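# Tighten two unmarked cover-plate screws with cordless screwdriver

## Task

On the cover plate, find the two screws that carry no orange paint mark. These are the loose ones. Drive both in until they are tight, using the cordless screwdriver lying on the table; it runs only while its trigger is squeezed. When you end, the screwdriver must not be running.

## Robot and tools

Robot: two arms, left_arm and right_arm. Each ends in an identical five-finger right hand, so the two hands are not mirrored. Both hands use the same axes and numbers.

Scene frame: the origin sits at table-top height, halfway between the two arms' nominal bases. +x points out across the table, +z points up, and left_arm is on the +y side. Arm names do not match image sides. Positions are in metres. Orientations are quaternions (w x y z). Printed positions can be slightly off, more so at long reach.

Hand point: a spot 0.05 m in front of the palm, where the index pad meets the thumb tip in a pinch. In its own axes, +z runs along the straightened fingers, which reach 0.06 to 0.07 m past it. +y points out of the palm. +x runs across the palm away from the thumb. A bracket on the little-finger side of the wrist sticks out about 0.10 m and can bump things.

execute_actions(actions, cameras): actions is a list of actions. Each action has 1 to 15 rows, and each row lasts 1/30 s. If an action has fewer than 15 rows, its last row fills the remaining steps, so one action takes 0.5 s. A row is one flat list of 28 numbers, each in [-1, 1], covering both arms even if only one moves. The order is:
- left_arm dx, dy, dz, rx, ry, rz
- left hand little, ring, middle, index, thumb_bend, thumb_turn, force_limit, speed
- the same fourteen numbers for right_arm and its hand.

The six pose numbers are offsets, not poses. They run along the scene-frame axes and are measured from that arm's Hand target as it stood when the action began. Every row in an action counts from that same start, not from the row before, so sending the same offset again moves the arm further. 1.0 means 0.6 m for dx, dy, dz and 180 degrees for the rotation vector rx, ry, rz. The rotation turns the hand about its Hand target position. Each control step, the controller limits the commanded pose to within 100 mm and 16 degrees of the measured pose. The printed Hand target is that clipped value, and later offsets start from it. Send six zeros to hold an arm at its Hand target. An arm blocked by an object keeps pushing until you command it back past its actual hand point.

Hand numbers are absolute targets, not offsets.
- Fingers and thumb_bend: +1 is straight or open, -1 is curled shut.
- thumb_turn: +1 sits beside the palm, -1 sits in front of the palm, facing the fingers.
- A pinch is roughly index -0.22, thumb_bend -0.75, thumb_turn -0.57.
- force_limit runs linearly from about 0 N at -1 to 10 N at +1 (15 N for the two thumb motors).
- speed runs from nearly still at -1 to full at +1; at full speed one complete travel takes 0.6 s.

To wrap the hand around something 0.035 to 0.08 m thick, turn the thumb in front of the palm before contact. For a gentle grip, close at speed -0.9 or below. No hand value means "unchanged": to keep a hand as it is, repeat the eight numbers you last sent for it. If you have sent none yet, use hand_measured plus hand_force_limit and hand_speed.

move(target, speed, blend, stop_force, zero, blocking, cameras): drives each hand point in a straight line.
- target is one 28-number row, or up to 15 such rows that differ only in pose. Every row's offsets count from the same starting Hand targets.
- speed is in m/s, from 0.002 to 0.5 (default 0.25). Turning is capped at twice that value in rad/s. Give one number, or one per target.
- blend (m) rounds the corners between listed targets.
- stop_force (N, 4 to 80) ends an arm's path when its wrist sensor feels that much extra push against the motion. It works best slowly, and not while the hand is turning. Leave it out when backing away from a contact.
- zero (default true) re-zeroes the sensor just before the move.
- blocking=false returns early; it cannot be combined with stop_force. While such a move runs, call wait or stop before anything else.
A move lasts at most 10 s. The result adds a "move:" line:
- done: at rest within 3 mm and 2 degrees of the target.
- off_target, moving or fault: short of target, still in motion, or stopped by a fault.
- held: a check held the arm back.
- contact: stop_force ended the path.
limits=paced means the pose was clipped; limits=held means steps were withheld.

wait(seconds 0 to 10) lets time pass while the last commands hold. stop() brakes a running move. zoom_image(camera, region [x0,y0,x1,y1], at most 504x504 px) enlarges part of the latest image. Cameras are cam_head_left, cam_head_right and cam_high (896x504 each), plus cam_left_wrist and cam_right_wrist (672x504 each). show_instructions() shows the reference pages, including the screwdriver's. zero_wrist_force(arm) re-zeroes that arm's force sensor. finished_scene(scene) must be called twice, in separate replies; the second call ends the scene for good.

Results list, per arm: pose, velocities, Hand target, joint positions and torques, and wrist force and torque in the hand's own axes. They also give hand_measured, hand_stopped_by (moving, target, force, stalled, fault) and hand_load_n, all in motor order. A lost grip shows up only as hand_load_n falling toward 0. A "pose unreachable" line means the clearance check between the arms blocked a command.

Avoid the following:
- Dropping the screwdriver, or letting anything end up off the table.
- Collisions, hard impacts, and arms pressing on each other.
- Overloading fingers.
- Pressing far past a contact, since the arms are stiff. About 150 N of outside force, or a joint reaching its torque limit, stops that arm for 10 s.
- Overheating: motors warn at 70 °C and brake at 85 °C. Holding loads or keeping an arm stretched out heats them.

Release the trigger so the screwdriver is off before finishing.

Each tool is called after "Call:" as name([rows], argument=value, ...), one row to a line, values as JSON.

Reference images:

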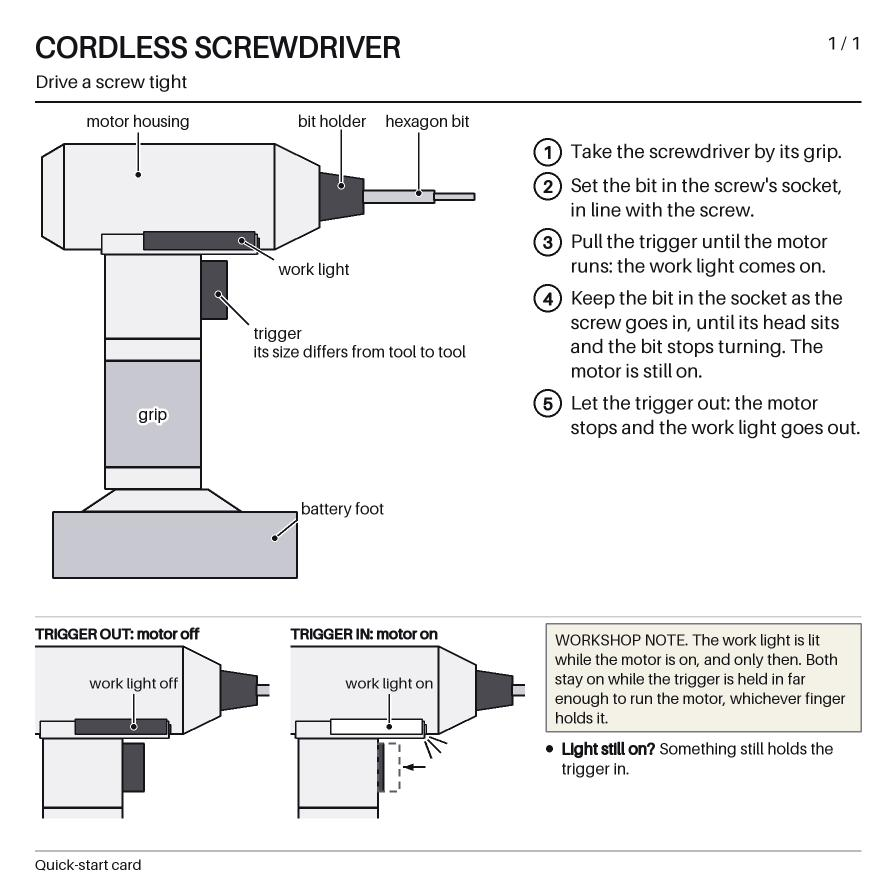

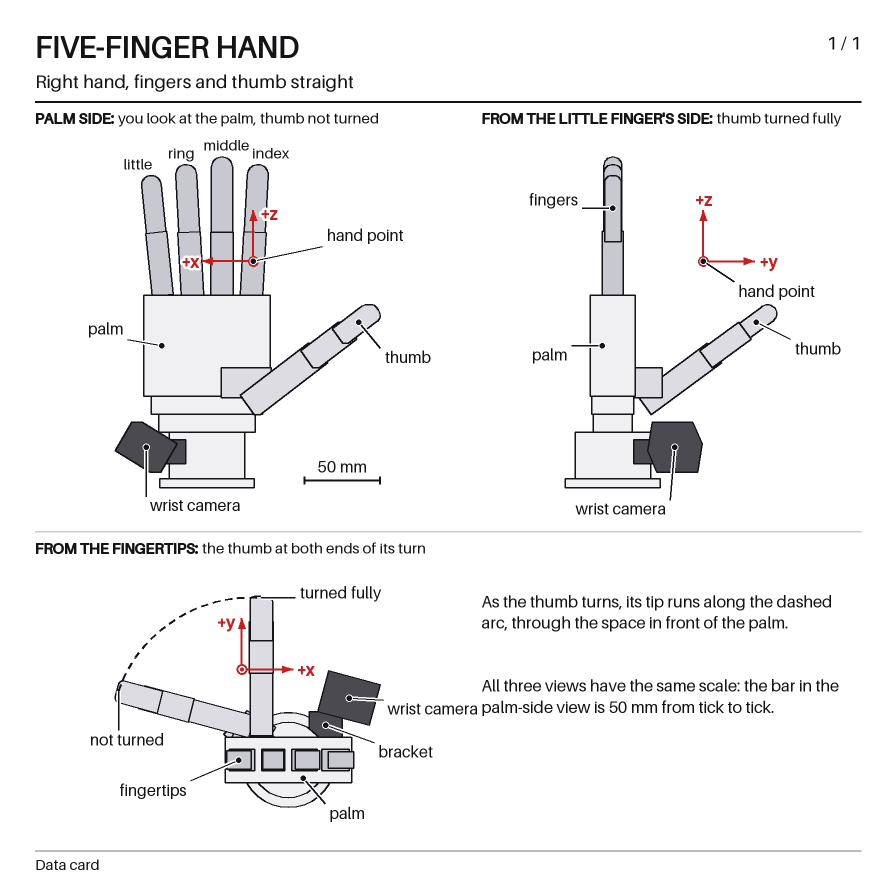

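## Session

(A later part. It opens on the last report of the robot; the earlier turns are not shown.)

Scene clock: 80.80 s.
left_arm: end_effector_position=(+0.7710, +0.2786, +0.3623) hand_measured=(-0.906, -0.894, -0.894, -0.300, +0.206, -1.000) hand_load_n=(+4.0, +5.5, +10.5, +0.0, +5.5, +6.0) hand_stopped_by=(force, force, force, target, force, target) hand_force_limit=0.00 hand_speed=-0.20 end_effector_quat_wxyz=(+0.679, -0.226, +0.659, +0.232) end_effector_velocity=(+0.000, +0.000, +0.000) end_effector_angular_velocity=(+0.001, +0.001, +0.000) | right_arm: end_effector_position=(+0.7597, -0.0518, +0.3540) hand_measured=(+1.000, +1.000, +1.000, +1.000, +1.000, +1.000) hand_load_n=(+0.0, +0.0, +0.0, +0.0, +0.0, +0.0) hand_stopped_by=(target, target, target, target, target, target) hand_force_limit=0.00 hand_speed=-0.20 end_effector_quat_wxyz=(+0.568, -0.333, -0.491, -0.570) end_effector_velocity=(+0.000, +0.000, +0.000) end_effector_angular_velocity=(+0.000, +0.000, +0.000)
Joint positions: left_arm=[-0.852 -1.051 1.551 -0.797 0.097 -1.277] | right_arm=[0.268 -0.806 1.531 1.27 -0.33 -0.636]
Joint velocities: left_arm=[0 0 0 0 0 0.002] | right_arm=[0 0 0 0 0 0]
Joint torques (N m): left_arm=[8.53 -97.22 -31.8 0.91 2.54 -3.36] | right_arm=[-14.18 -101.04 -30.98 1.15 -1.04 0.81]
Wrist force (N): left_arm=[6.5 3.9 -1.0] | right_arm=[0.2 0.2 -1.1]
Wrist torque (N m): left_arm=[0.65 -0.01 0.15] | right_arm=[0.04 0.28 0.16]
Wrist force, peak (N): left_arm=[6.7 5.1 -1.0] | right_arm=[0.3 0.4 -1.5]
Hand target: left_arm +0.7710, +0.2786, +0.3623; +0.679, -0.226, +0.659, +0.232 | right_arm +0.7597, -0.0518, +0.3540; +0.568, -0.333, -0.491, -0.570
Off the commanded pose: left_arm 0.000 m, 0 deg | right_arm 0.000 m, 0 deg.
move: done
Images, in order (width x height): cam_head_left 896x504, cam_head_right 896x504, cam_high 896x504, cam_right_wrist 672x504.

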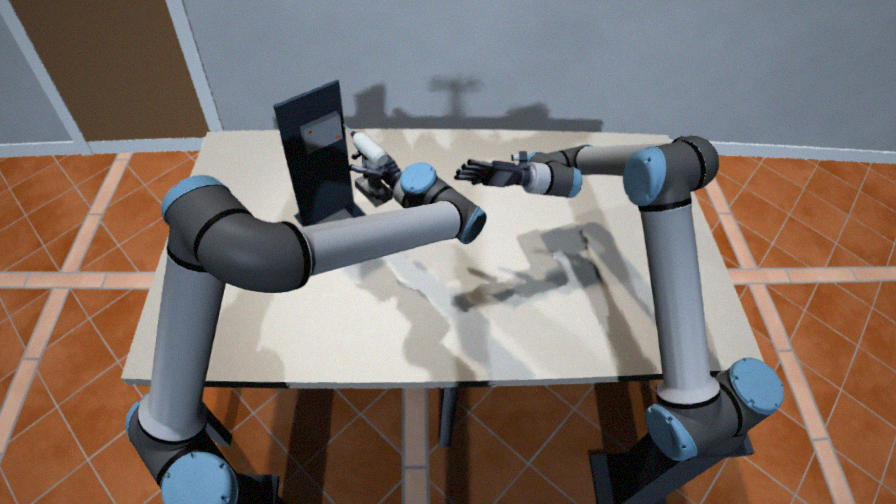

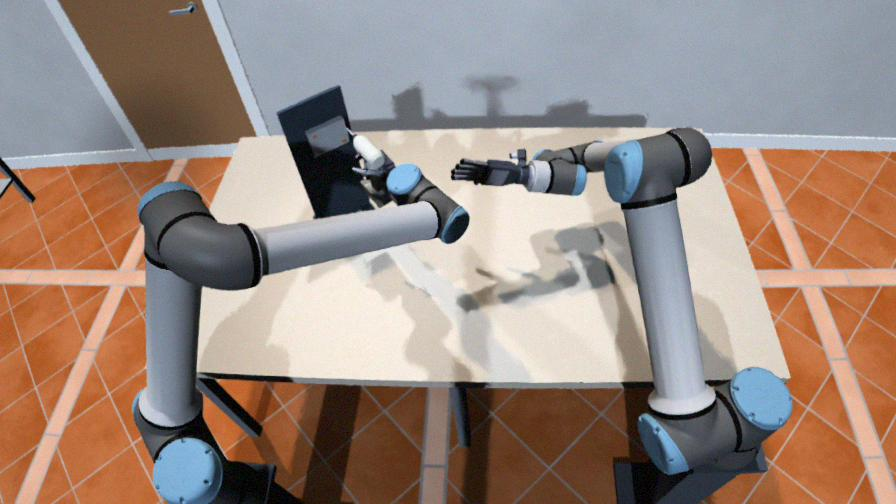

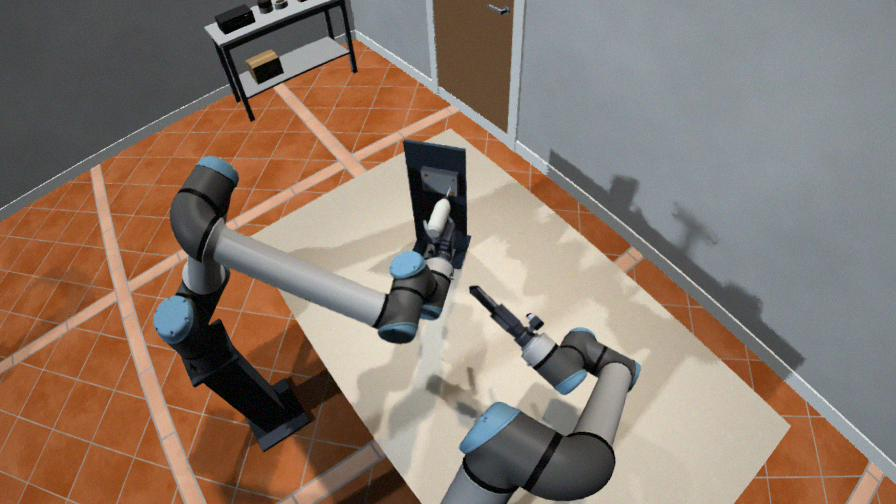

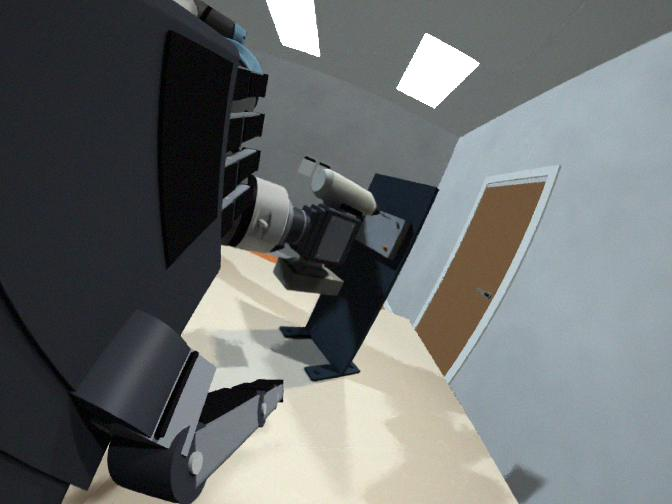

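Call:
move(target=[0.0108,0.0105,-0.0033,0,0,0,-0.98,-0.98,-0.98,-0.3,-0.97,-1,0.0,-0.2,0,0,0,0,0,0,1,1,1,1,1,1,0,-0.2], speed=0.03, stop_force=10, cameras=["cam_right_wrist","cam_high","cam_head_right","cam_head_left"])

Call:
zoom_image(camera="cam_right_wrist", region=[368, 199, 418, 249])

Call:
zoom_image(camera="cam_high", region=[430, 160, 470, 200])

Call:
zoom_image(camera="cam_head_right", region=[325, 105, 375, 155])

Call:
zoom_image(camera="cam_head_left", region=[315, 95, 365, 145])

Scene clock: 82.90 s.
left_arm: end_effector_position=(+0.7775, +0.2849, +0.3603) hand_measured=(-0.906, -0.894, -0.894, -0.300, +0.206, -1.000) hand_load_n=(+3.5, +6.0, +10.5, +0.0, +5.5, +6.0) hand_stopped_by=(force, force, force, target, force, target) hand_force_limit=0.00 hand_speed=-0.20 end_effector_quat_wxyz=(+0.679, -0.226, +0.659, +0.232) end_effector_velocity=(+0.000, +0.000, +0.001) end_effector_angular_velocity=(+0.000, +0.000, +0.000) | right_arm: end_effector_position=(+0.7597, -0.0518, +0.3540) hand_measured=(+1.000, +1.000, +1.000, +1.000, +1.000, +1.000) hand_load_n=(-0.5, +0.0, +0.0, +0.0, +0.0, +0.0) hand_stopped_by=(target, target, target, target, target, target) hand_force_limit=0.00 hand_speed=-0.20 end_effector_quat_wxyz=(+0.568, -0.333, -0.491, -0.570) end_effector_velocity=(+0.000, +0.000, +0.000) end_effector_angular_velocity=(+0.000, -0.001, +0.000)
Joint positions: left_arm=[-0.842 -1.043 1.54 -0.765 0.107 -1.306] | right_arm=[0.268 -0.806 1.531 1.27 -0.33 -0.636]
Joint velocities: left_arm=[0 -0.001 0 0 0 0.001] | right_arm=[0 0 0 -0.001 0 0]
Joint torques (N m): left_arm=[-14.33 -60.36 -51.84 1.14 -1.61 -3.27] | right_arm=[-13.7 -101.78 -30.03 1.21 -0.92 0.78]
Wrist force (N): left_arm=[6.5 3.9 -0.8] | right_arm=[-0.1 0.1 -0.9]
Wrist torque (N m): left_arm=[0.63 -0.02 0.16] | right_arm=[0.01 0.33 0.14]
Wrist force, peak (N): left_arm=[6.8 4.3 -0.9] | right_arm=[-0.3 -0.2 -1.4]
Hand target: left_arm +0.7775, +0.2849, +0.3603; +0.679, -0.226, +0.659, +0.232 | right_arm +0.7597, -0.0518, +0.3540; +0.568, -0.333, -0.491, -0.570
Off the commanded pose: left_arm 0.000 m, 0 deg | right_arm 0.000 m, 0 deg.
move: done
Images, in order (width x height): cam_head_left 896x504, cam_head_right 896x504, cam_high 896x504, cam_right_wrist 672x504.

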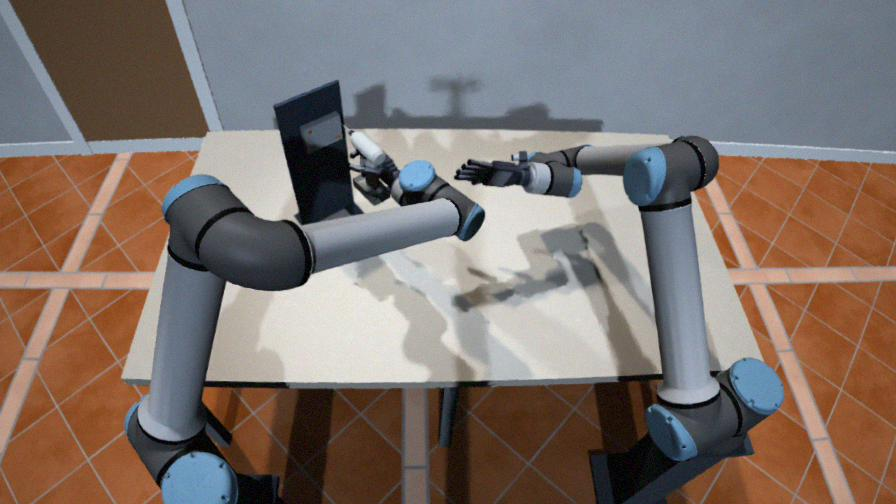

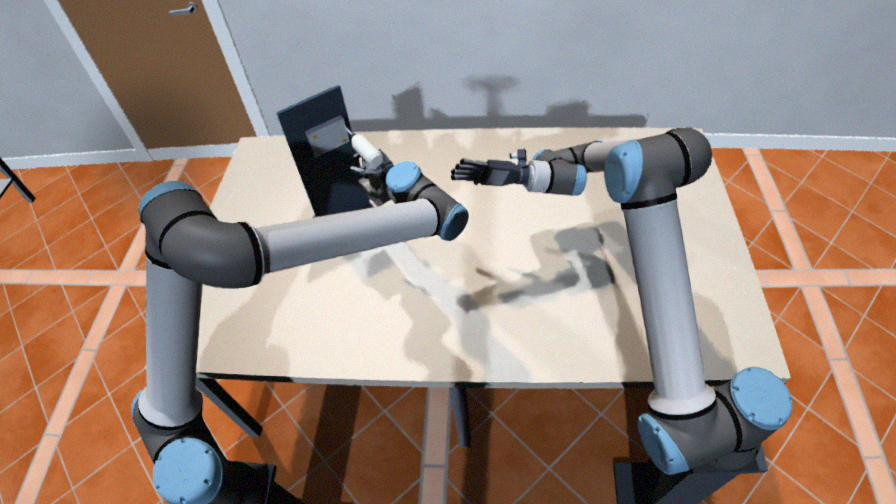

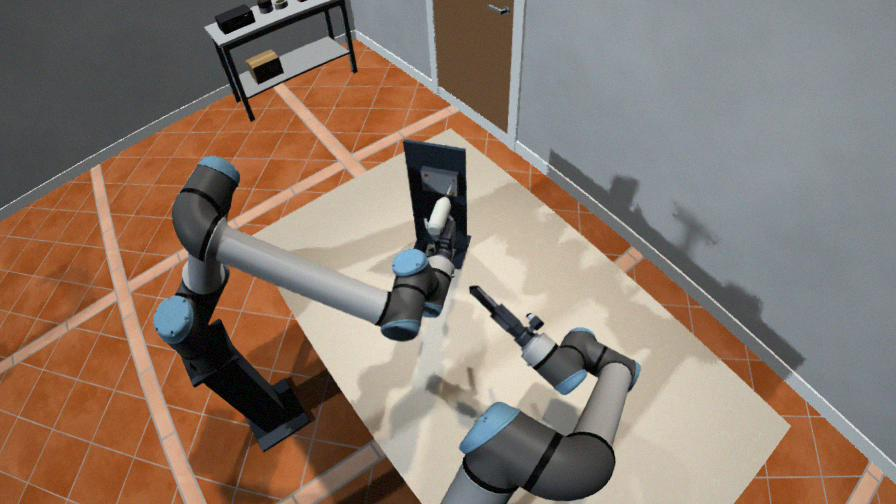

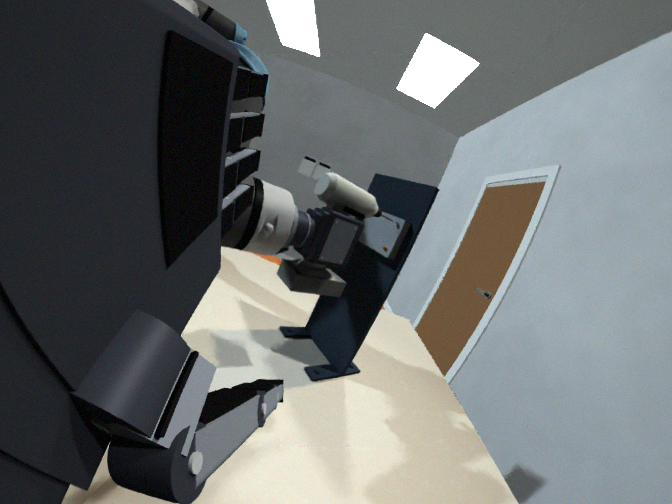

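Scaled by 10.080 from the camera's 672x504 image, which has a finer 960x720 frame.

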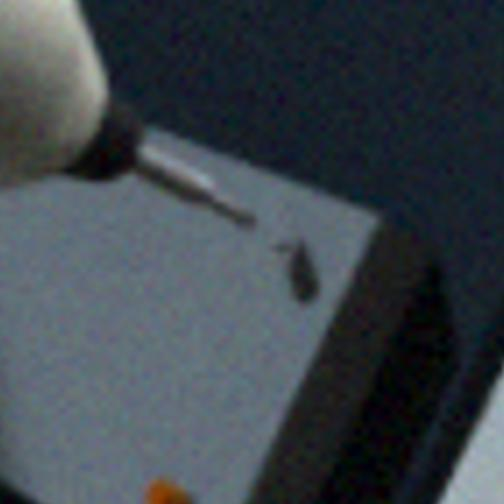

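Scaled by 12.600.

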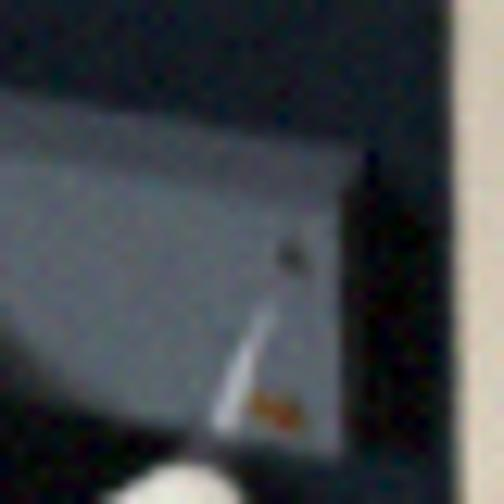

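Scaled by 10.080.

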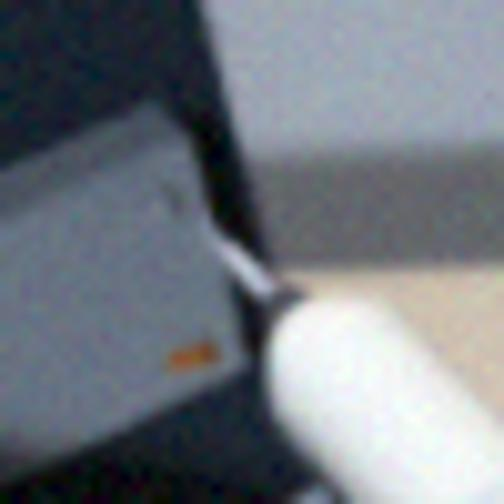

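Scaled by 10.080.

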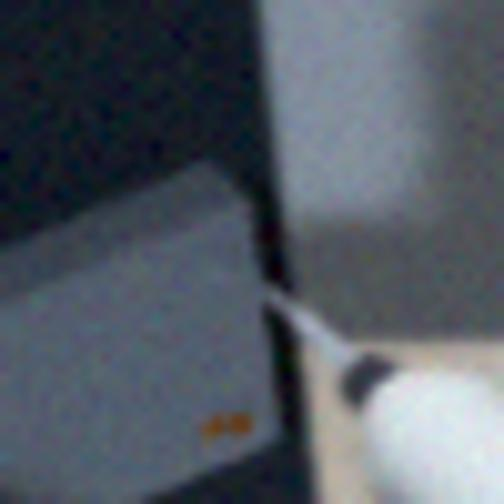

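Call:
move(target=[0.0058,0.0088,-0.0028,0,0,0,-0.98,-0.98,-0.98,-0.3,-0.97,-1,0.0,-0.2,0,0,0,0,0,0,1,1,1,1,1,1,0,-0.2], speed=0.02, stop_force=8, cameras=["cam_right_wrist","cam_high","cam_head_right"])

Call:
zoom_image(camera="cam_right_wrist", region=[378, 209, 408, 239])

Call:
zoom_image(camera="cam_high", region=[430, 160, 470, 200])

Call:
zoom_image(camera="cam_head_right", region=[325, 105, 375, 155])

Scene clock: 85.17 s.
left_arm: end_effector_position=(+0.7810, +0.2902, +0.3587) hand_measured=(-0.906, -0.894, -0.894, -0.300, +0.206, -1.000) hand_load_n=(+4.0, +6.0, +10.5, +0.0, +5.5, +6.0) hand_stopped_by=(force, force, force, target, force, target) hand_force_limit=0.00 hand_speed=-0.20 end_effector_quat_wxyz=(+0.679, -0.226, +0.659, +0.232) end_effector_velocity=(+0.000, -0.001, +0.000) end_effector_angular_velocity=(-0.001, -0.001, -0.001) | right_arm: end_effector_position=(+0.7597, -0.0518, +0.3540) hand_measured=(+1.000, +1.000, +1.000, +1.000, +1.000, +1.000) hand_load_n=(+0.0, +0.0, +0.0, +0.0, +0.0, +0.0) hand_stopped_by=(target, target, target, target, target, target) hand_force_limit=0.00 hand_speed=-0.20 end_effector_quat_wxyz=(+0.568, -0.333, -0.491, -0.570) end_effector_velocity=(+0.000, +0.000, +0.000) end_effector_angular_velocity=(+0.000, +0.001, +0.000)
Joint positions: left_arm=[-0.834 -1.04 1.537 -0.749 0.115 -1.322] | right_arm=[0.268 -0.806 1.531 1.27 -0.33 -0.636]
Joint velocities: left_arm=[-0.001 0 0 0 0 0] | right_arm=[0 0 0 0.001 0 0]
Joint torques (N m): left_arm=[-10.76 -63.61 -52.11 0.92 -1.25 -3.58] | right_arm=[-13.61 -101.07 -29.07 1.6 -0.81 0.86]
Wrist force (N): left_arm=[6.1 4.0 -1.0] | right_arm=[-0.1 0.2 -1.0]
Wrist torque (N m): left_arm=[0.65 0.04 0.13] | right_arm=[0.04 0.33 0.15]
Wrist force, peak (N): left_arm=[6.8 4.2 -0.8] | right_arm=[-0.4 -0.1 -1.6]
Hand target: left_arm +0.7810, +0.2902, +0.3587; +0.679, -0.226, +0.659, +0.232 | right_arm +0.7597, -0.0518, +0.3540; +0.568, -0.333, -0.491, -0.570
Off the commanded pose: left_arm 0.000 m, 0 deg | right_arm 0.000 m, 0 deg.
move: done
Images, in order (width x height): cam_head_right 896x504, cam_high 896x504, cam_right_wrist 672x504.

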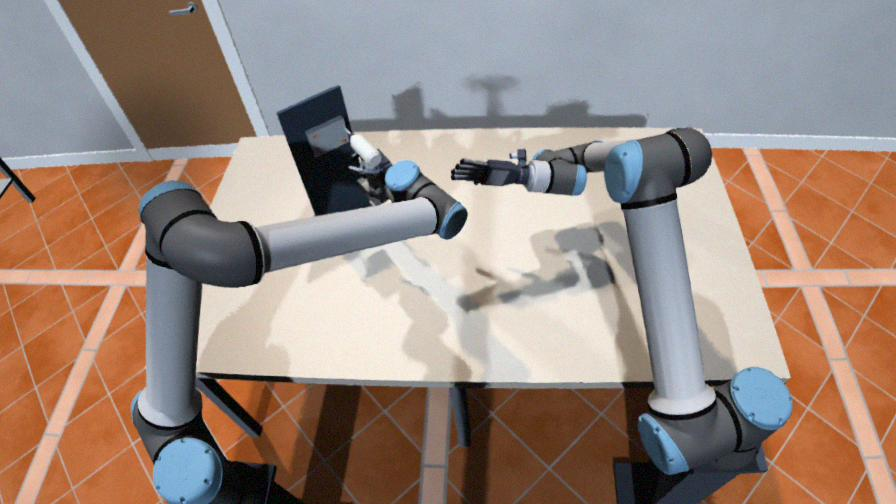

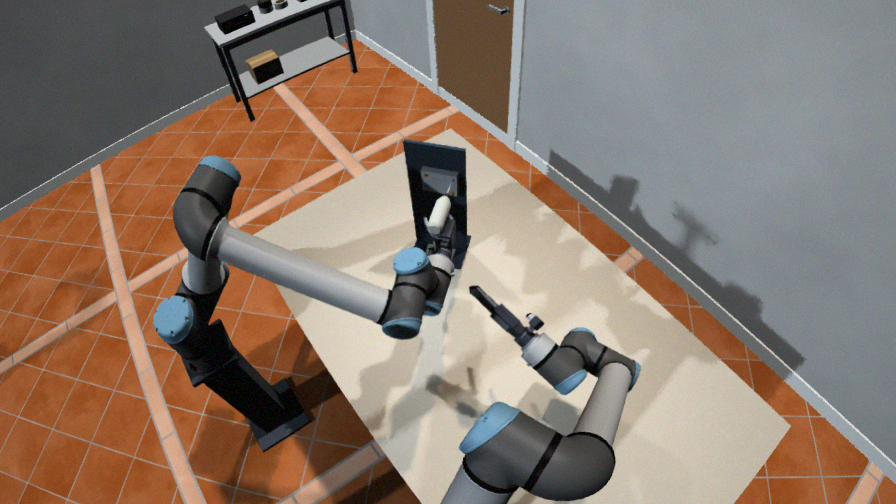

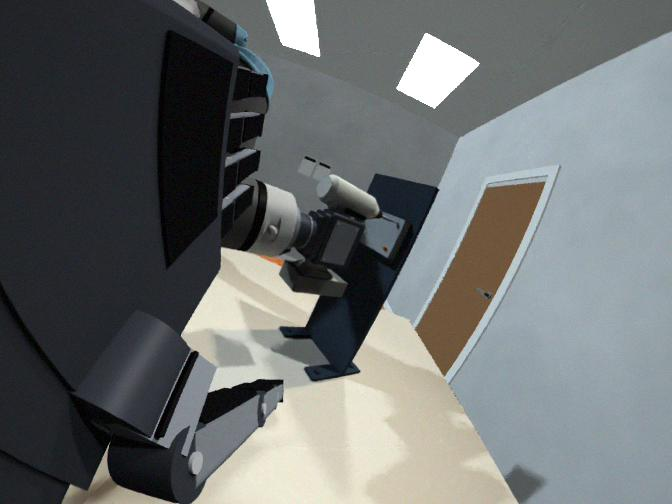

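Scaled by 16.800 from the camera's 672x504 image, which has a finer 960x720 frame.

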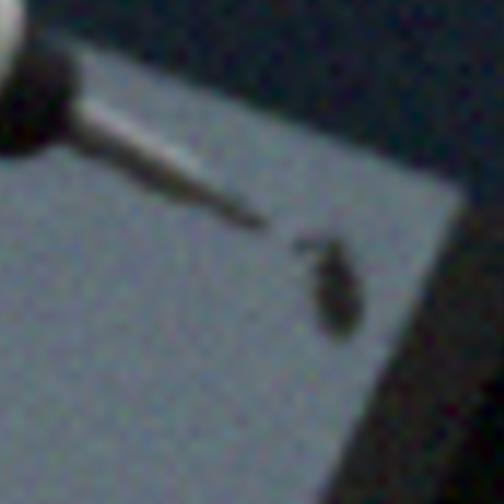

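Scaled by 12.600.

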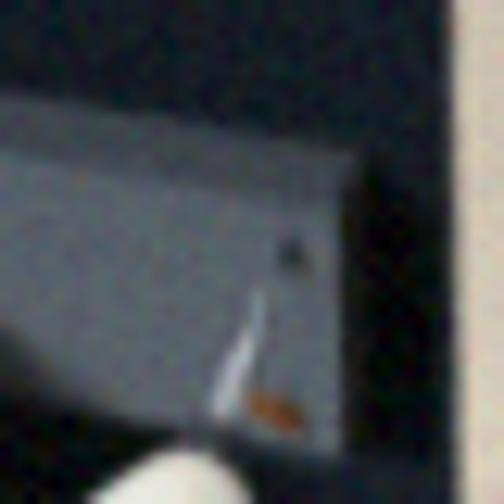

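Scaled by 10.080.

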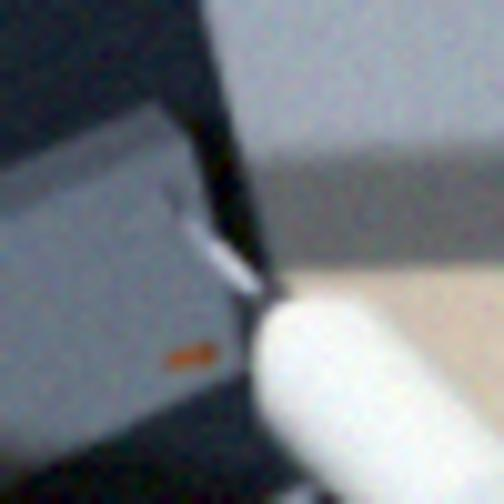

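Call:
zoom_image(camera="cam_head_right", region=[335, 115, 355, 135])

Call:
zoom_image(camera="cam_high", region=[443, 170, 463, 190])

Scaled by 25.200.

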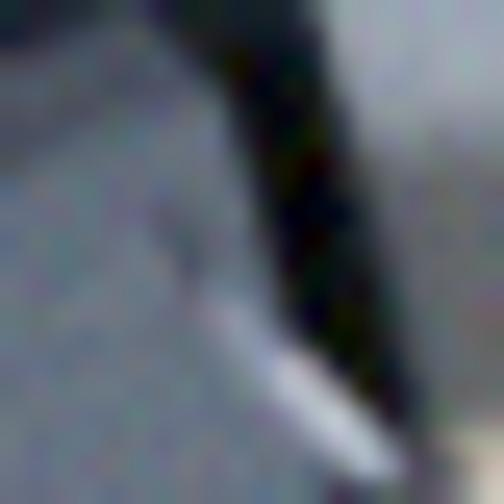

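Scaled by 25.200.

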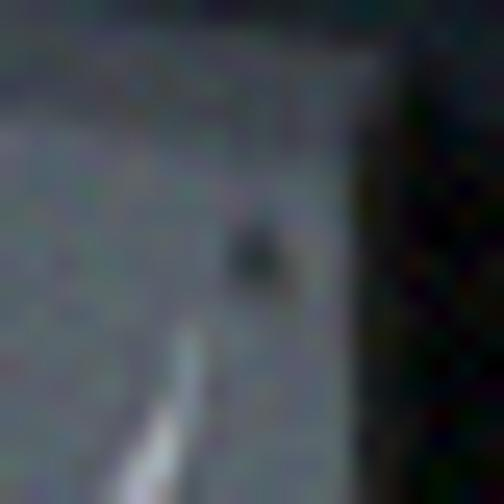

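Call:
move(target=[0,0,0,0,0,0,-0.98,-0.98,-0.98,-0.3,-0.97,-1,0.0,-0.2,0.092,0.3,0.35,-0.166,0.008,-0.017,1,1,1,1,1,1,0,-0.2], speed=0.2, cameras=["cam_right_wrist","cam_high"])

Scene clock: 88.10 s.
left_arm: end_effector_position=(+0.7810, +0.2902, +0.3587) hand_measured=(-0.906, -0.894, -0.894, -0.300, +0.206, -1.000) hand_load_n=(+3.5, +6.0, +10.5, +0.0, +5.5, +6.0) hand_stopped_by=(force, force, force, target, force, target) hand_force_limit=0.00 hand_speed=-0.20 end_effector_quat_wxyz=(+0.679, -0.226, +0.659, +0.232) end_effector_velocity=(+0.000, +0.000, +0.000) end_effector_angular_velocity=(+0.000, +0.000, +0.000) | right_arm: end_effector_position=(+0.8147, +0.1281, +0.5638) hand_measured=(+1.000, +1.000, +1.000, +1.000, +1.000, +1.000) hand_load_n=(+0.0, +0.0, +0.0, +0.0, +0.0, +0.0) hand_stopped_by=(target, target, target, target, target, target) hand_force_limit=0.00 hand_speed=-0.20 end_effector_quat_wxyz=(-0.454, +0.488, +0.605, +0.435) end_effector_velocity=(+0.001, +0.000, -0.001) end_effector_angular_velocity=(-0.002, +0.002, +0.000)
Joint positions: left_arm=[-0.834 -1.04 1.537 -0.749 0.115 -1.322] | right_arm=[0.456 -1.081 1.402 3.336 -0.438 -2.131]
Joint velocities: left_arm=[0 0 0 0 -0.001 0] | right_arm=[0 0.001 -0.001 0.004 0 -0.001]
Joint torques (N m): left_arm=[-9.81 -70.42 -42.64 -1.32 -0.91 -2.85] | right_arm=[-7.73 -78.04 -48.5 -0.89 -0.41 -0.4]
Wrist force (N): left_arm=[6.7 3.7 -0.9] | right_arm=[0.1 0.7 -0.3]
Wrist torque (N m): left_arm=[0.61 -0.05 0.16] | right_arm=[0.12 0.17 0.19]
Wrist force, peak (N): left_arm=[6.8 4.0 -0.7] | right_arm=[-1.2 -0.9 -2.7]
Hand target: left_arm +0.7810, +0.2902, +0.3587; +0.679, -0.226, +0.659, +0.232 | right_arm +0.8149, +0.1280, +0.5638; -0.454, +0.488, +0.605, +0.435
Off the commanded pose: left_arm 0.000 m, 0 deg | right_arm 0.000 m, 0 deg.
move: done
Images, in order (width x height): cam_high 896x504, cam_right_wrist 672x504.

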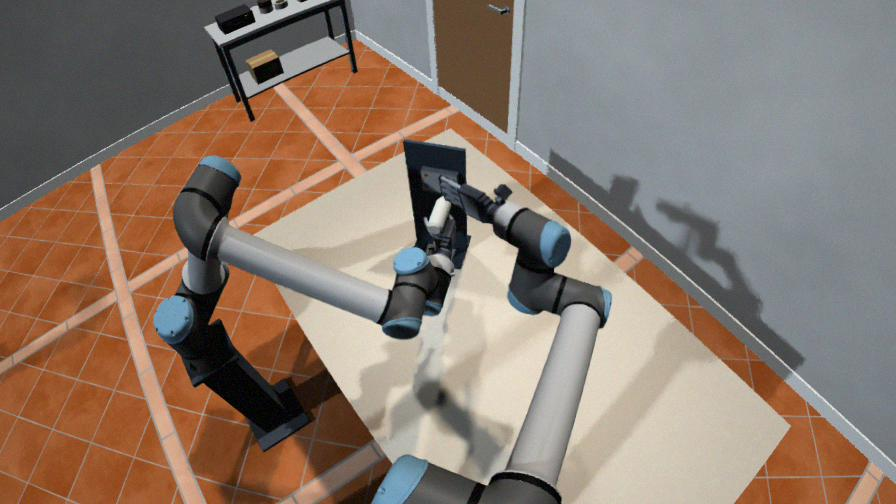

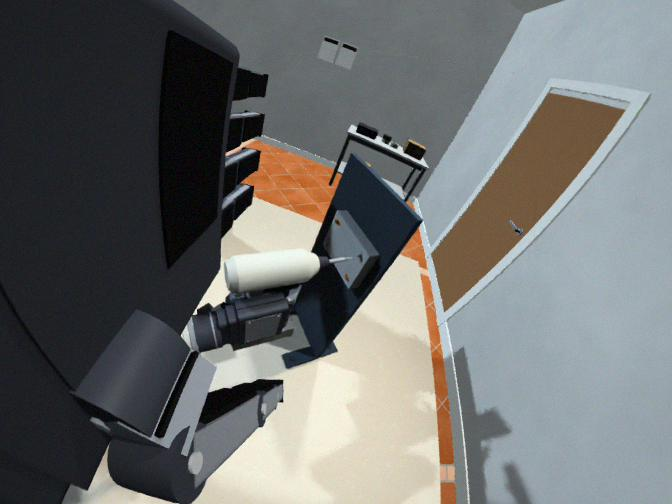

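Great view.

Call:
zoom_image(camera="cam_right_wrist", region=[310, 200, 400, 300])

Call:
zoom_image(camera="cam_right_wrist", region=[340, 240, 375, 275])

Call:
zoom_image(camera="cam_right_wrist", region=[210, 200, 430, 365])

Scaled by 5.040 from the camera's 672x504 image, which has a finer 960x720 frame.

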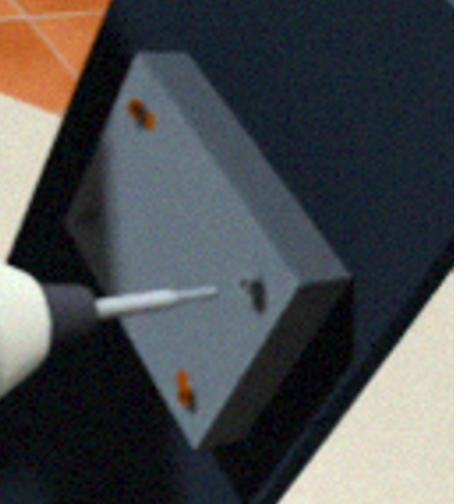

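Scaled by 14.400 from the camera's 672x504 image, which has a finer 960x720 frame.

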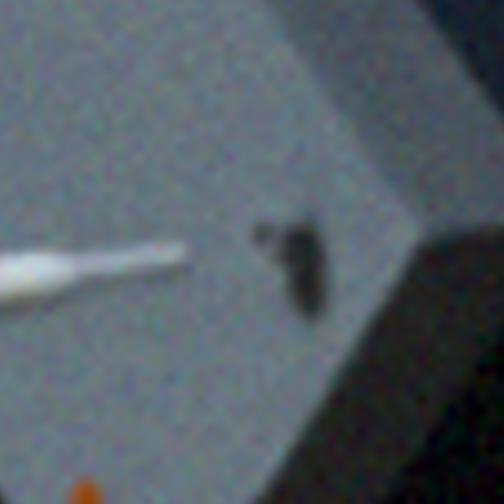

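Scaled by 2.291 from the camera's 672x504 image, which has a finer 960x720 frame.

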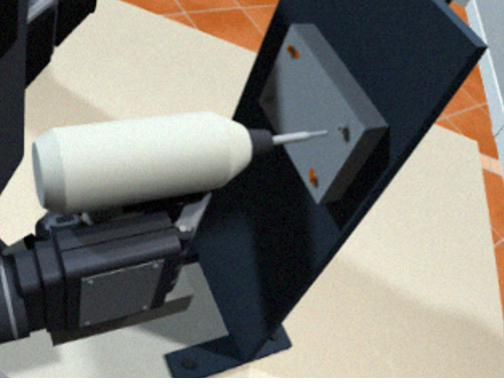

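Call:
move(target=[0.0184,0.0144,0,0,0,0,-0.98,-0.98,-0.98,-0.3,-0.97,-1,0.0,-0.2,0,0,0,0,0,0,1,1,1,1,1,1,0,-0.2], speed=0.01, stop_force=5, cameras=["cam_right_wrist"])

Call:
zoom_image(camera="cam_right_wrist", region=[340, 240, 375, 275])

Scene clock: 91.00 s.
left_arm: end_effector_position=(+0.7910, +0.2980, +0.3587) hand_measured=(-0.906, -0.894, -0.894, -0.300, +0.206, -1.000) hand_load_n=(+4.0, +6.0, +10.0, +0.0, +6.5, +5.0) hand_stopped_by=(force, force, force, target, force, target) hand_force_limit=0.00 hand_speed=-0.20 end_effector_quat_wxyz=(+0.679, -0.226, +0.659, +0.232) end_effector_velocity=(+0.000, +0.000, +0.000) end_effector_angular_velocity=(+0.001, +0.001, +0.001) | right_arm: end_effector_position=(+0.8149, +0.1280, +0.5638) hand_measured=(+1.000, +1.000, +1.000, +1.000, +1.000, +1.000) hand_load_n=(+0.0, +0.0, +0.0, +0.0, +0.0, +0.0) hand_stopped_by=(target, target, target, target, target, target) hand_force_limit=0.00 hand_speed=-0.20 end_effector_quat_wxyz=(-0.454, +0.488, +0.605, +0.435) end_effector_velocity=(+0.000, +0.000, +0.000) end_effector_angular_velocity=(+0.000, -0.001, +0.000)
Joint positions: left_arm=[-0.819 -1.03 1.519 -0.714 0.129 -1.35] | right_arm=[0.456 -1.081 1.402 3.336 -0.438 -2.131]
Joint velocities: left_arm=[0 0 0 0 -0.001 0.001] | right_arm=[0 0 0 0 0 0]
Joint torques (N m): left_arm=[-14.02 -99.15 -29.19 -4.27 -1.05 4.37] | right_arm=[-13.84 -79.36 -42.26 -1.05 -0.11 -1.98]
Wrist force (N): left_arm=[6.4 3.6 -0.4] | right_arm=[-0.1 0.0 -0.4]
Wrist torque (N m): left_arm=[0.58 -0.02 0.15] | right_arm=[0.03 0.20 0.16]
Wrist force, peak (N): left_arm=[8.4 4.0 -10.3] | right_arm=[0.1 0.9 -0.7]
Hand target: left_arm +0.7910, +0.2980, +0.3587; +0.679, -0.226, +0.659, +0.232 | right_arm +0.8149, +0.1280, +0.5638; -0.454, +0.488, +0.605, +0.435
Off the commanded pose: left_arm 0.001 m, 0 deg | right_arm 0.000 m, 0 deg.
move: contact (left_arm)
Images, in order (width x height): cam_right_wrist 672x504.

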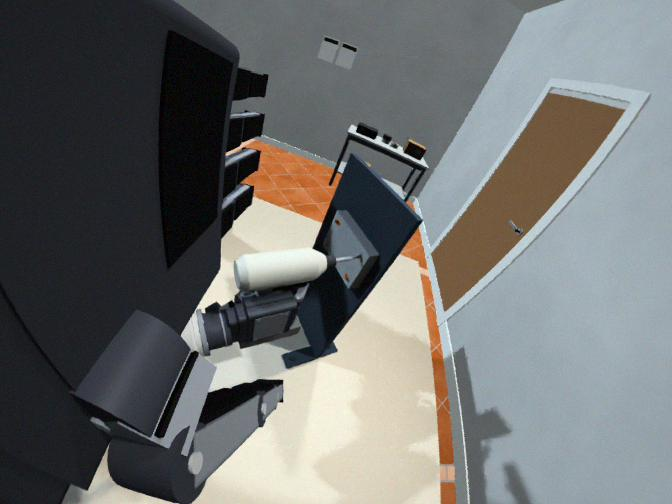

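Scaled by 14.400 from the camera's 672x504 image, which has a finer 960x720 frame.

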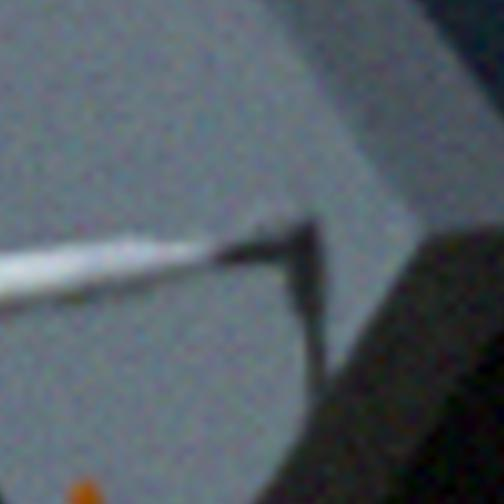

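Call:
move(target=[0.0144,0.0113,0,0,0,0,-0.98,-0.98,-0.98,-0.8,-0.97,-1,0.0,-0.2,0,0,0,0,0,0,1,1,1,1,1,1,0,-0.2], speed=0.006, stop_force=8, cameras=["cam_right_wrist"])

Call:
zoom_image(camera="cam_right_wrist", region=[330, 230, 380, 280])

Call:
zoom_image(camera="cam_right_wrist", region=[210, 200, 430, 365])

Scene clock: 92.47 s.
left_arm: end_effector_position=(+0.7911, +0.2982, +0.3586) hand_measured=(-0.906, -0.894, -0.894, -0.784, +0.206, -1.000) hand_load_n=(+4.0, +5.5, +9.0, +5.5, +7.0, +4.0) hand_stopped_by=(force, force, force, force, force, target) hand_force_limit=0.00 hand_speed=-0.20 end_effector_quat_wxyz=(+0.679, -0.226, +0.659, +0.232) end_effector_velocity=(+0.000, -0.001, +0.000) end_effector_angular_velocity=(+0.001, +0.001, -0.001) | right_arm: end_effector_position=(+0.8149, +0.1280, +0.5638) hand_measured=(+1.000, +1.000, +1.000, +1.000, +1.000, +1.000) hand_load_n=(+0.0, +0.0, +0.0, +0.0, +0.0, +0.0) hand_stopped_by=(target, target, target, target, target, target) hand_force_limit=0.00 hand_speed=-0.20 end_effector_quat_wxyz=(-0.454, +0.488, +0.605, +0.435) end_effector_velocity=(+0.000, +0.000, -0.001) end_effector_angular_velocity=(-0.001, +0.001, +0.000)
Joint positions: left_arm=[-0.819 -1.03 1.519 -0.713 0.129 -1.35] | right_arm=[0.456 -1.081 1.402 3.336 -0.438 -2.131]
Joint velocities: left_arm=[-0.001 0 0 0.001 0 0.001] | right_arm=[0 0 0 0.001 0 0]
Joint torques (N m): left_arm=[-16.75 -97.29 -28.98 -4.51 -1.46 4.48] | right_arm=[-13.96 -80.08 -38.77 -0.92 0.14 -1.96]
Wrist force (N): left_arm=[6.4 3.9 -1.5] | right_arm=[0.2 0.2 -0.7]
Wrist torque (N m): left_arm=[0.67 -0.05 0.16] | right_arm=[0.06 0.16 0.18]
Wrist force, peak (N): left_arm=[8.8 3.6 -12.2] | right_arm=[0.1 0.6 -1.1]
Hand target: left_arm +0.7911, +0.2982, +0.3587; +0.679, -0.226, +0.659, +0.232 | right_arm +0.8149, +0.1280, +0.5638; -0.454, +0.488, +0.605, +0.435
Off the commanded pose: left_arm 0.011 m, 0 deg | right_arm 0.000 m, 0 deg.
move: contact (left_arm)
Images, in order (width x height): cam_right_wrist 672x504.

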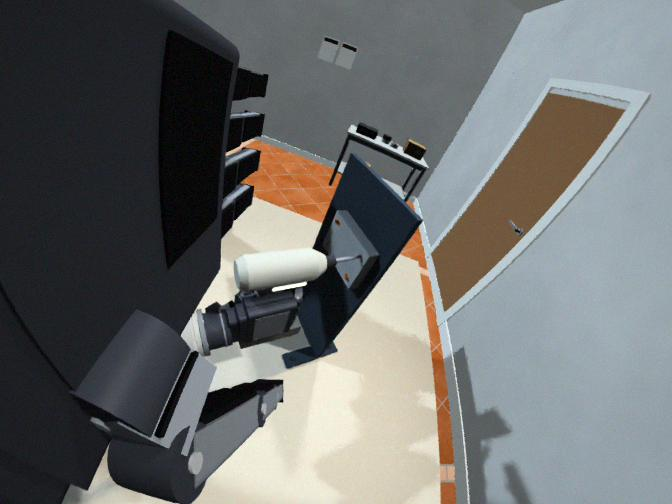

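Scaled by 10.080 from the camera's 672x504 image, which has a finer 960x720 frame.

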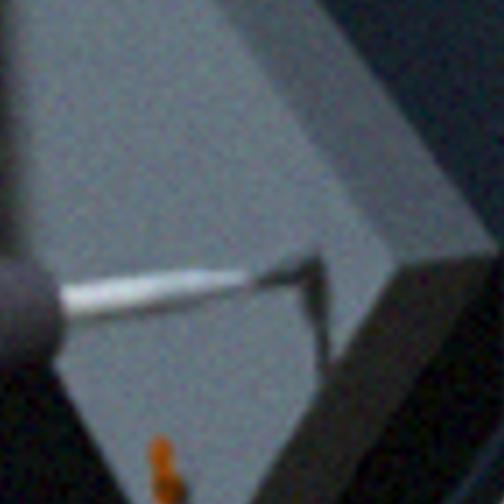

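Scaled by 2.291 from the camera's 672x504 image, which has a finer 960x720 frame.

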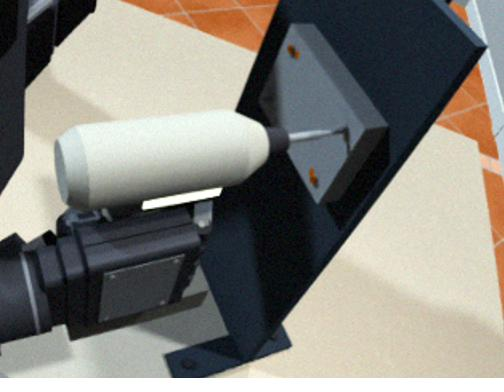

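Call:
move(target=[0.0144,0.0113,0,0,0,0,-0.98,-0.98,-0.98,-0.8,-0.97,-1,0.0,-0.2,0,0,0,0,0,0,1,1,1,1,1,1,0,-0.2], speed=0.006, stop_force=12, cameras=["cam_right_wrist"])

Call:
zoom_image(camera="cam_right_wrist", region=[330, 230, 380, 280])

Scene clock: 93.80 s.
left_arm: end_effector_position=(+0.7916, +0.2987, +0.3587) hand_measured=(-0.906, -0.894, -0.894, -0.784, +0.206, -1.000) hand_load_n=(+4.5, +5.0, +8.0, +5.5, +9.0, +2.0) hand_stopped_by=(force, force, force, force, force, target) hand_force_limit=0.00 hand_speed=-0.20 end_effector_quat_wxyz=(+0.679, -0.226, +0.659, +0.232) end_effector_velocity=(+0.000, +0.000, +0.000) end_effector_angular_velocity=(+0.001, +0.001, -0.001) | right_arm: end_effector_position=(+0.8149, +0.1280, +0.5638) hand_measured=(+1.000, +1.000, +1.000, +1.000, +1.000, +1.000) hand_load_n=(+0.0, +0.0, +0.0, +0.0, +0.0, +0.0) hand_stopped_by=(target, target, target, target, target, target) hand_force_limit=0.00 hand_speed=-0.20 end_effector_quat_wxyz=(-0.454, +0.488, +0.605, +0.435) end_effector_velocity=(+0.000, +0.000, +0.000) end_effector_angular_velocity=(+0.000, +0.000, +0.000)
Joint positions: left_arm=[-0.818 -1.029 1.518 -0.712 0.13 -1.351] | right_arm=[0.456 -1.081 1.402 3.336 -0.438 -2.131]
Joint velocities: left_arm=[0 0 0 0 0.001 0.001] | right_arm=[0 -0.001 0 0 0 0]
Joint torques (N m): left_arm=[-8.18 -101.12 -30.81 -4.29 -0.65 3.87] | right_arm=[-13.12 -79.31 -37.87 -1.18 0.42 -1.96]
Wrist force (N): left_arm=[6.2 4.2 -7.9] | right_arm=[0.2 0.1 -0.5]
Wrist torque (N m): left_arm=[0.75 -0.18 0.11] | right_arm=[0.05 0.16 0.17]
Wrist force, peak (N): left_arm=[9.6 4.5 -19.7] | right_arm=[-0.1 0.9 -0.8]
Hand target: left_arm +0.7916, +0.2986, +0.3587; +0.679, -0.226, +0.659, +0.232 | right_arm +0.8149, +0.1280, +0.5638; -0.454, +0.488, +0.605, +0.435
Off the commanded pose: left_arm 0.010 m, 0 deg | right_arm 0.000 m, 0 deg.
move: contact (left_arm)
Images, in order (width x height): cam_right_wrist 672x504.

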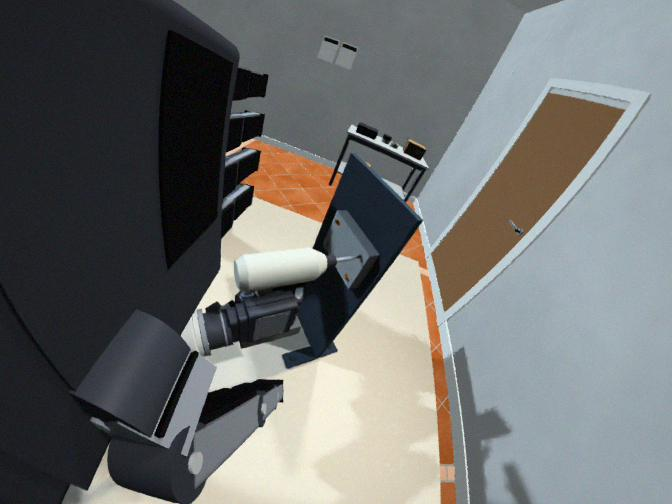

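Scaled by 10.080 from the camera's 672x504 image, which has a finer 960x720 frame.

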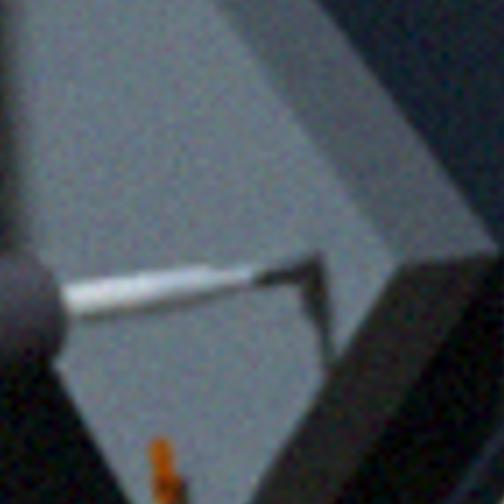

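Call:
wait(seconds=1, cameras=["cam_right_wrist"])

Call:
zoom_image(camera="cam_right_wrist", region=[340, 245, 370, 275])

Scene clock: 94.90 s.
left_arm: end_effector_position=(+0.7916, +0.2986, +0.3587) hand_measured=(-0.906, -0.894, -0.894, -0.784, +0.206, -1.000) hand_load_n=(+4.5, +5.0, +7.5, +5.5, +8.5, +1.5) hand_stopped_by=(force, force, force, force, force, target) hand_force_limit=0.00 hand_speed=-0.20 end_effector_quat_wxyz=(+0.679, -0.226, +0.659, +0.232) end_effector_velocity=(+0.000, -0.001, +0.000) end_effector_angular_velocity=(+0.000, +0.000, -0.001) | right_arm: end_effector_position=(+0.8149, +0.1280, +0.5638) hand_measured=(+1.000, +1.000, +1.000, +1.000, +1.000, +1.000) hand_load_n=(+0.0, +0.0, +0.0, +0.0, +0.0, +0.0) hand_stopped_by=(target, target, target, target, target, target) hand_force_limit=0.00 hand_speed=-0.20 end_effector_quat_wxyz=(-0.454, +0.488, +0.605, +0.435) end_effector_velocity=(+0.000, +0.000, +0.000) end_effector_angular_velocity=(+0.000, +0.001, +0.000)
Joint positions: left_arm=[-0.818 -1.029 1.518 -0.712 0.13 -1.351] | right_arm=[0.456 -1.081 1.402 3.336 -0.438 -2.131]
Joint velocities: left_arm=[-0.001 0 0 0 0 0] | right_arm=[0 0 0 0.001 0 0]
Joint torques (N m): left_arm=[-10.36 -99.07 -33.75 -3.54 -1.36 4.29] | right_arm=[-12.46 -80.79 -38.17 -1.22 0.8 -2.03]
Wrist force (N): left_arm=[6.4 4.5 -7.4] | right_arm=[0.3 0.6 -0.5]
Wrist torque (N m): left_arm=[0.78 -0.24 0.14] | right_arm=[0.12 0.14 0.20]
Wrist force, peak (N): left_arm=[6.9 4.4 -7.8] | right_arm=[-0.1 0.8 -0.7]
Hand target: left_arm +0.7916, +0.2986, +0.3587; +0.679, -0.226, +0.659, +0.232 | right_arm +0.8149, +0.1280, +0.5638; -0.454, +0.488, +0.605, +0.435
Off the commanded pose: left_arm 0.010 m, 0 deg | right_arm 0.000 m, 0 deg.
wait: 1.00 s; at rest by 0.07 s
Images, in order (width x height): cam_right_wrist 672x504.

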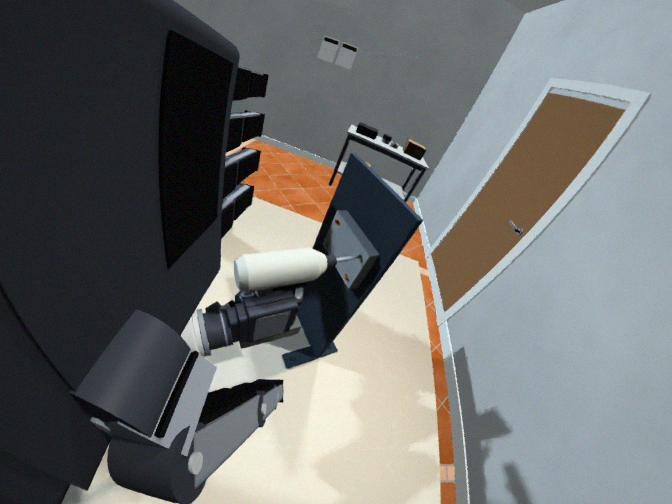

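Scaled by 16.800 from the camera's 672x504 image, which has a finer 960x720 frame.

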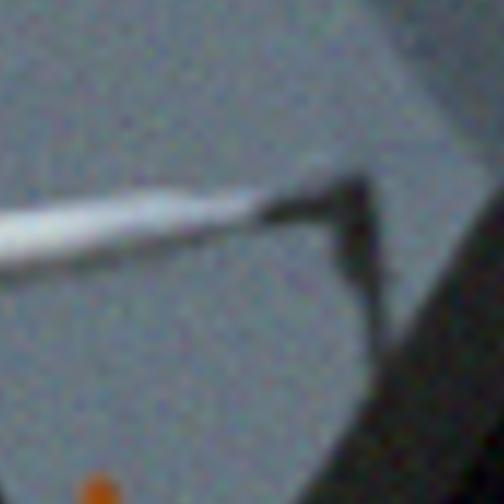

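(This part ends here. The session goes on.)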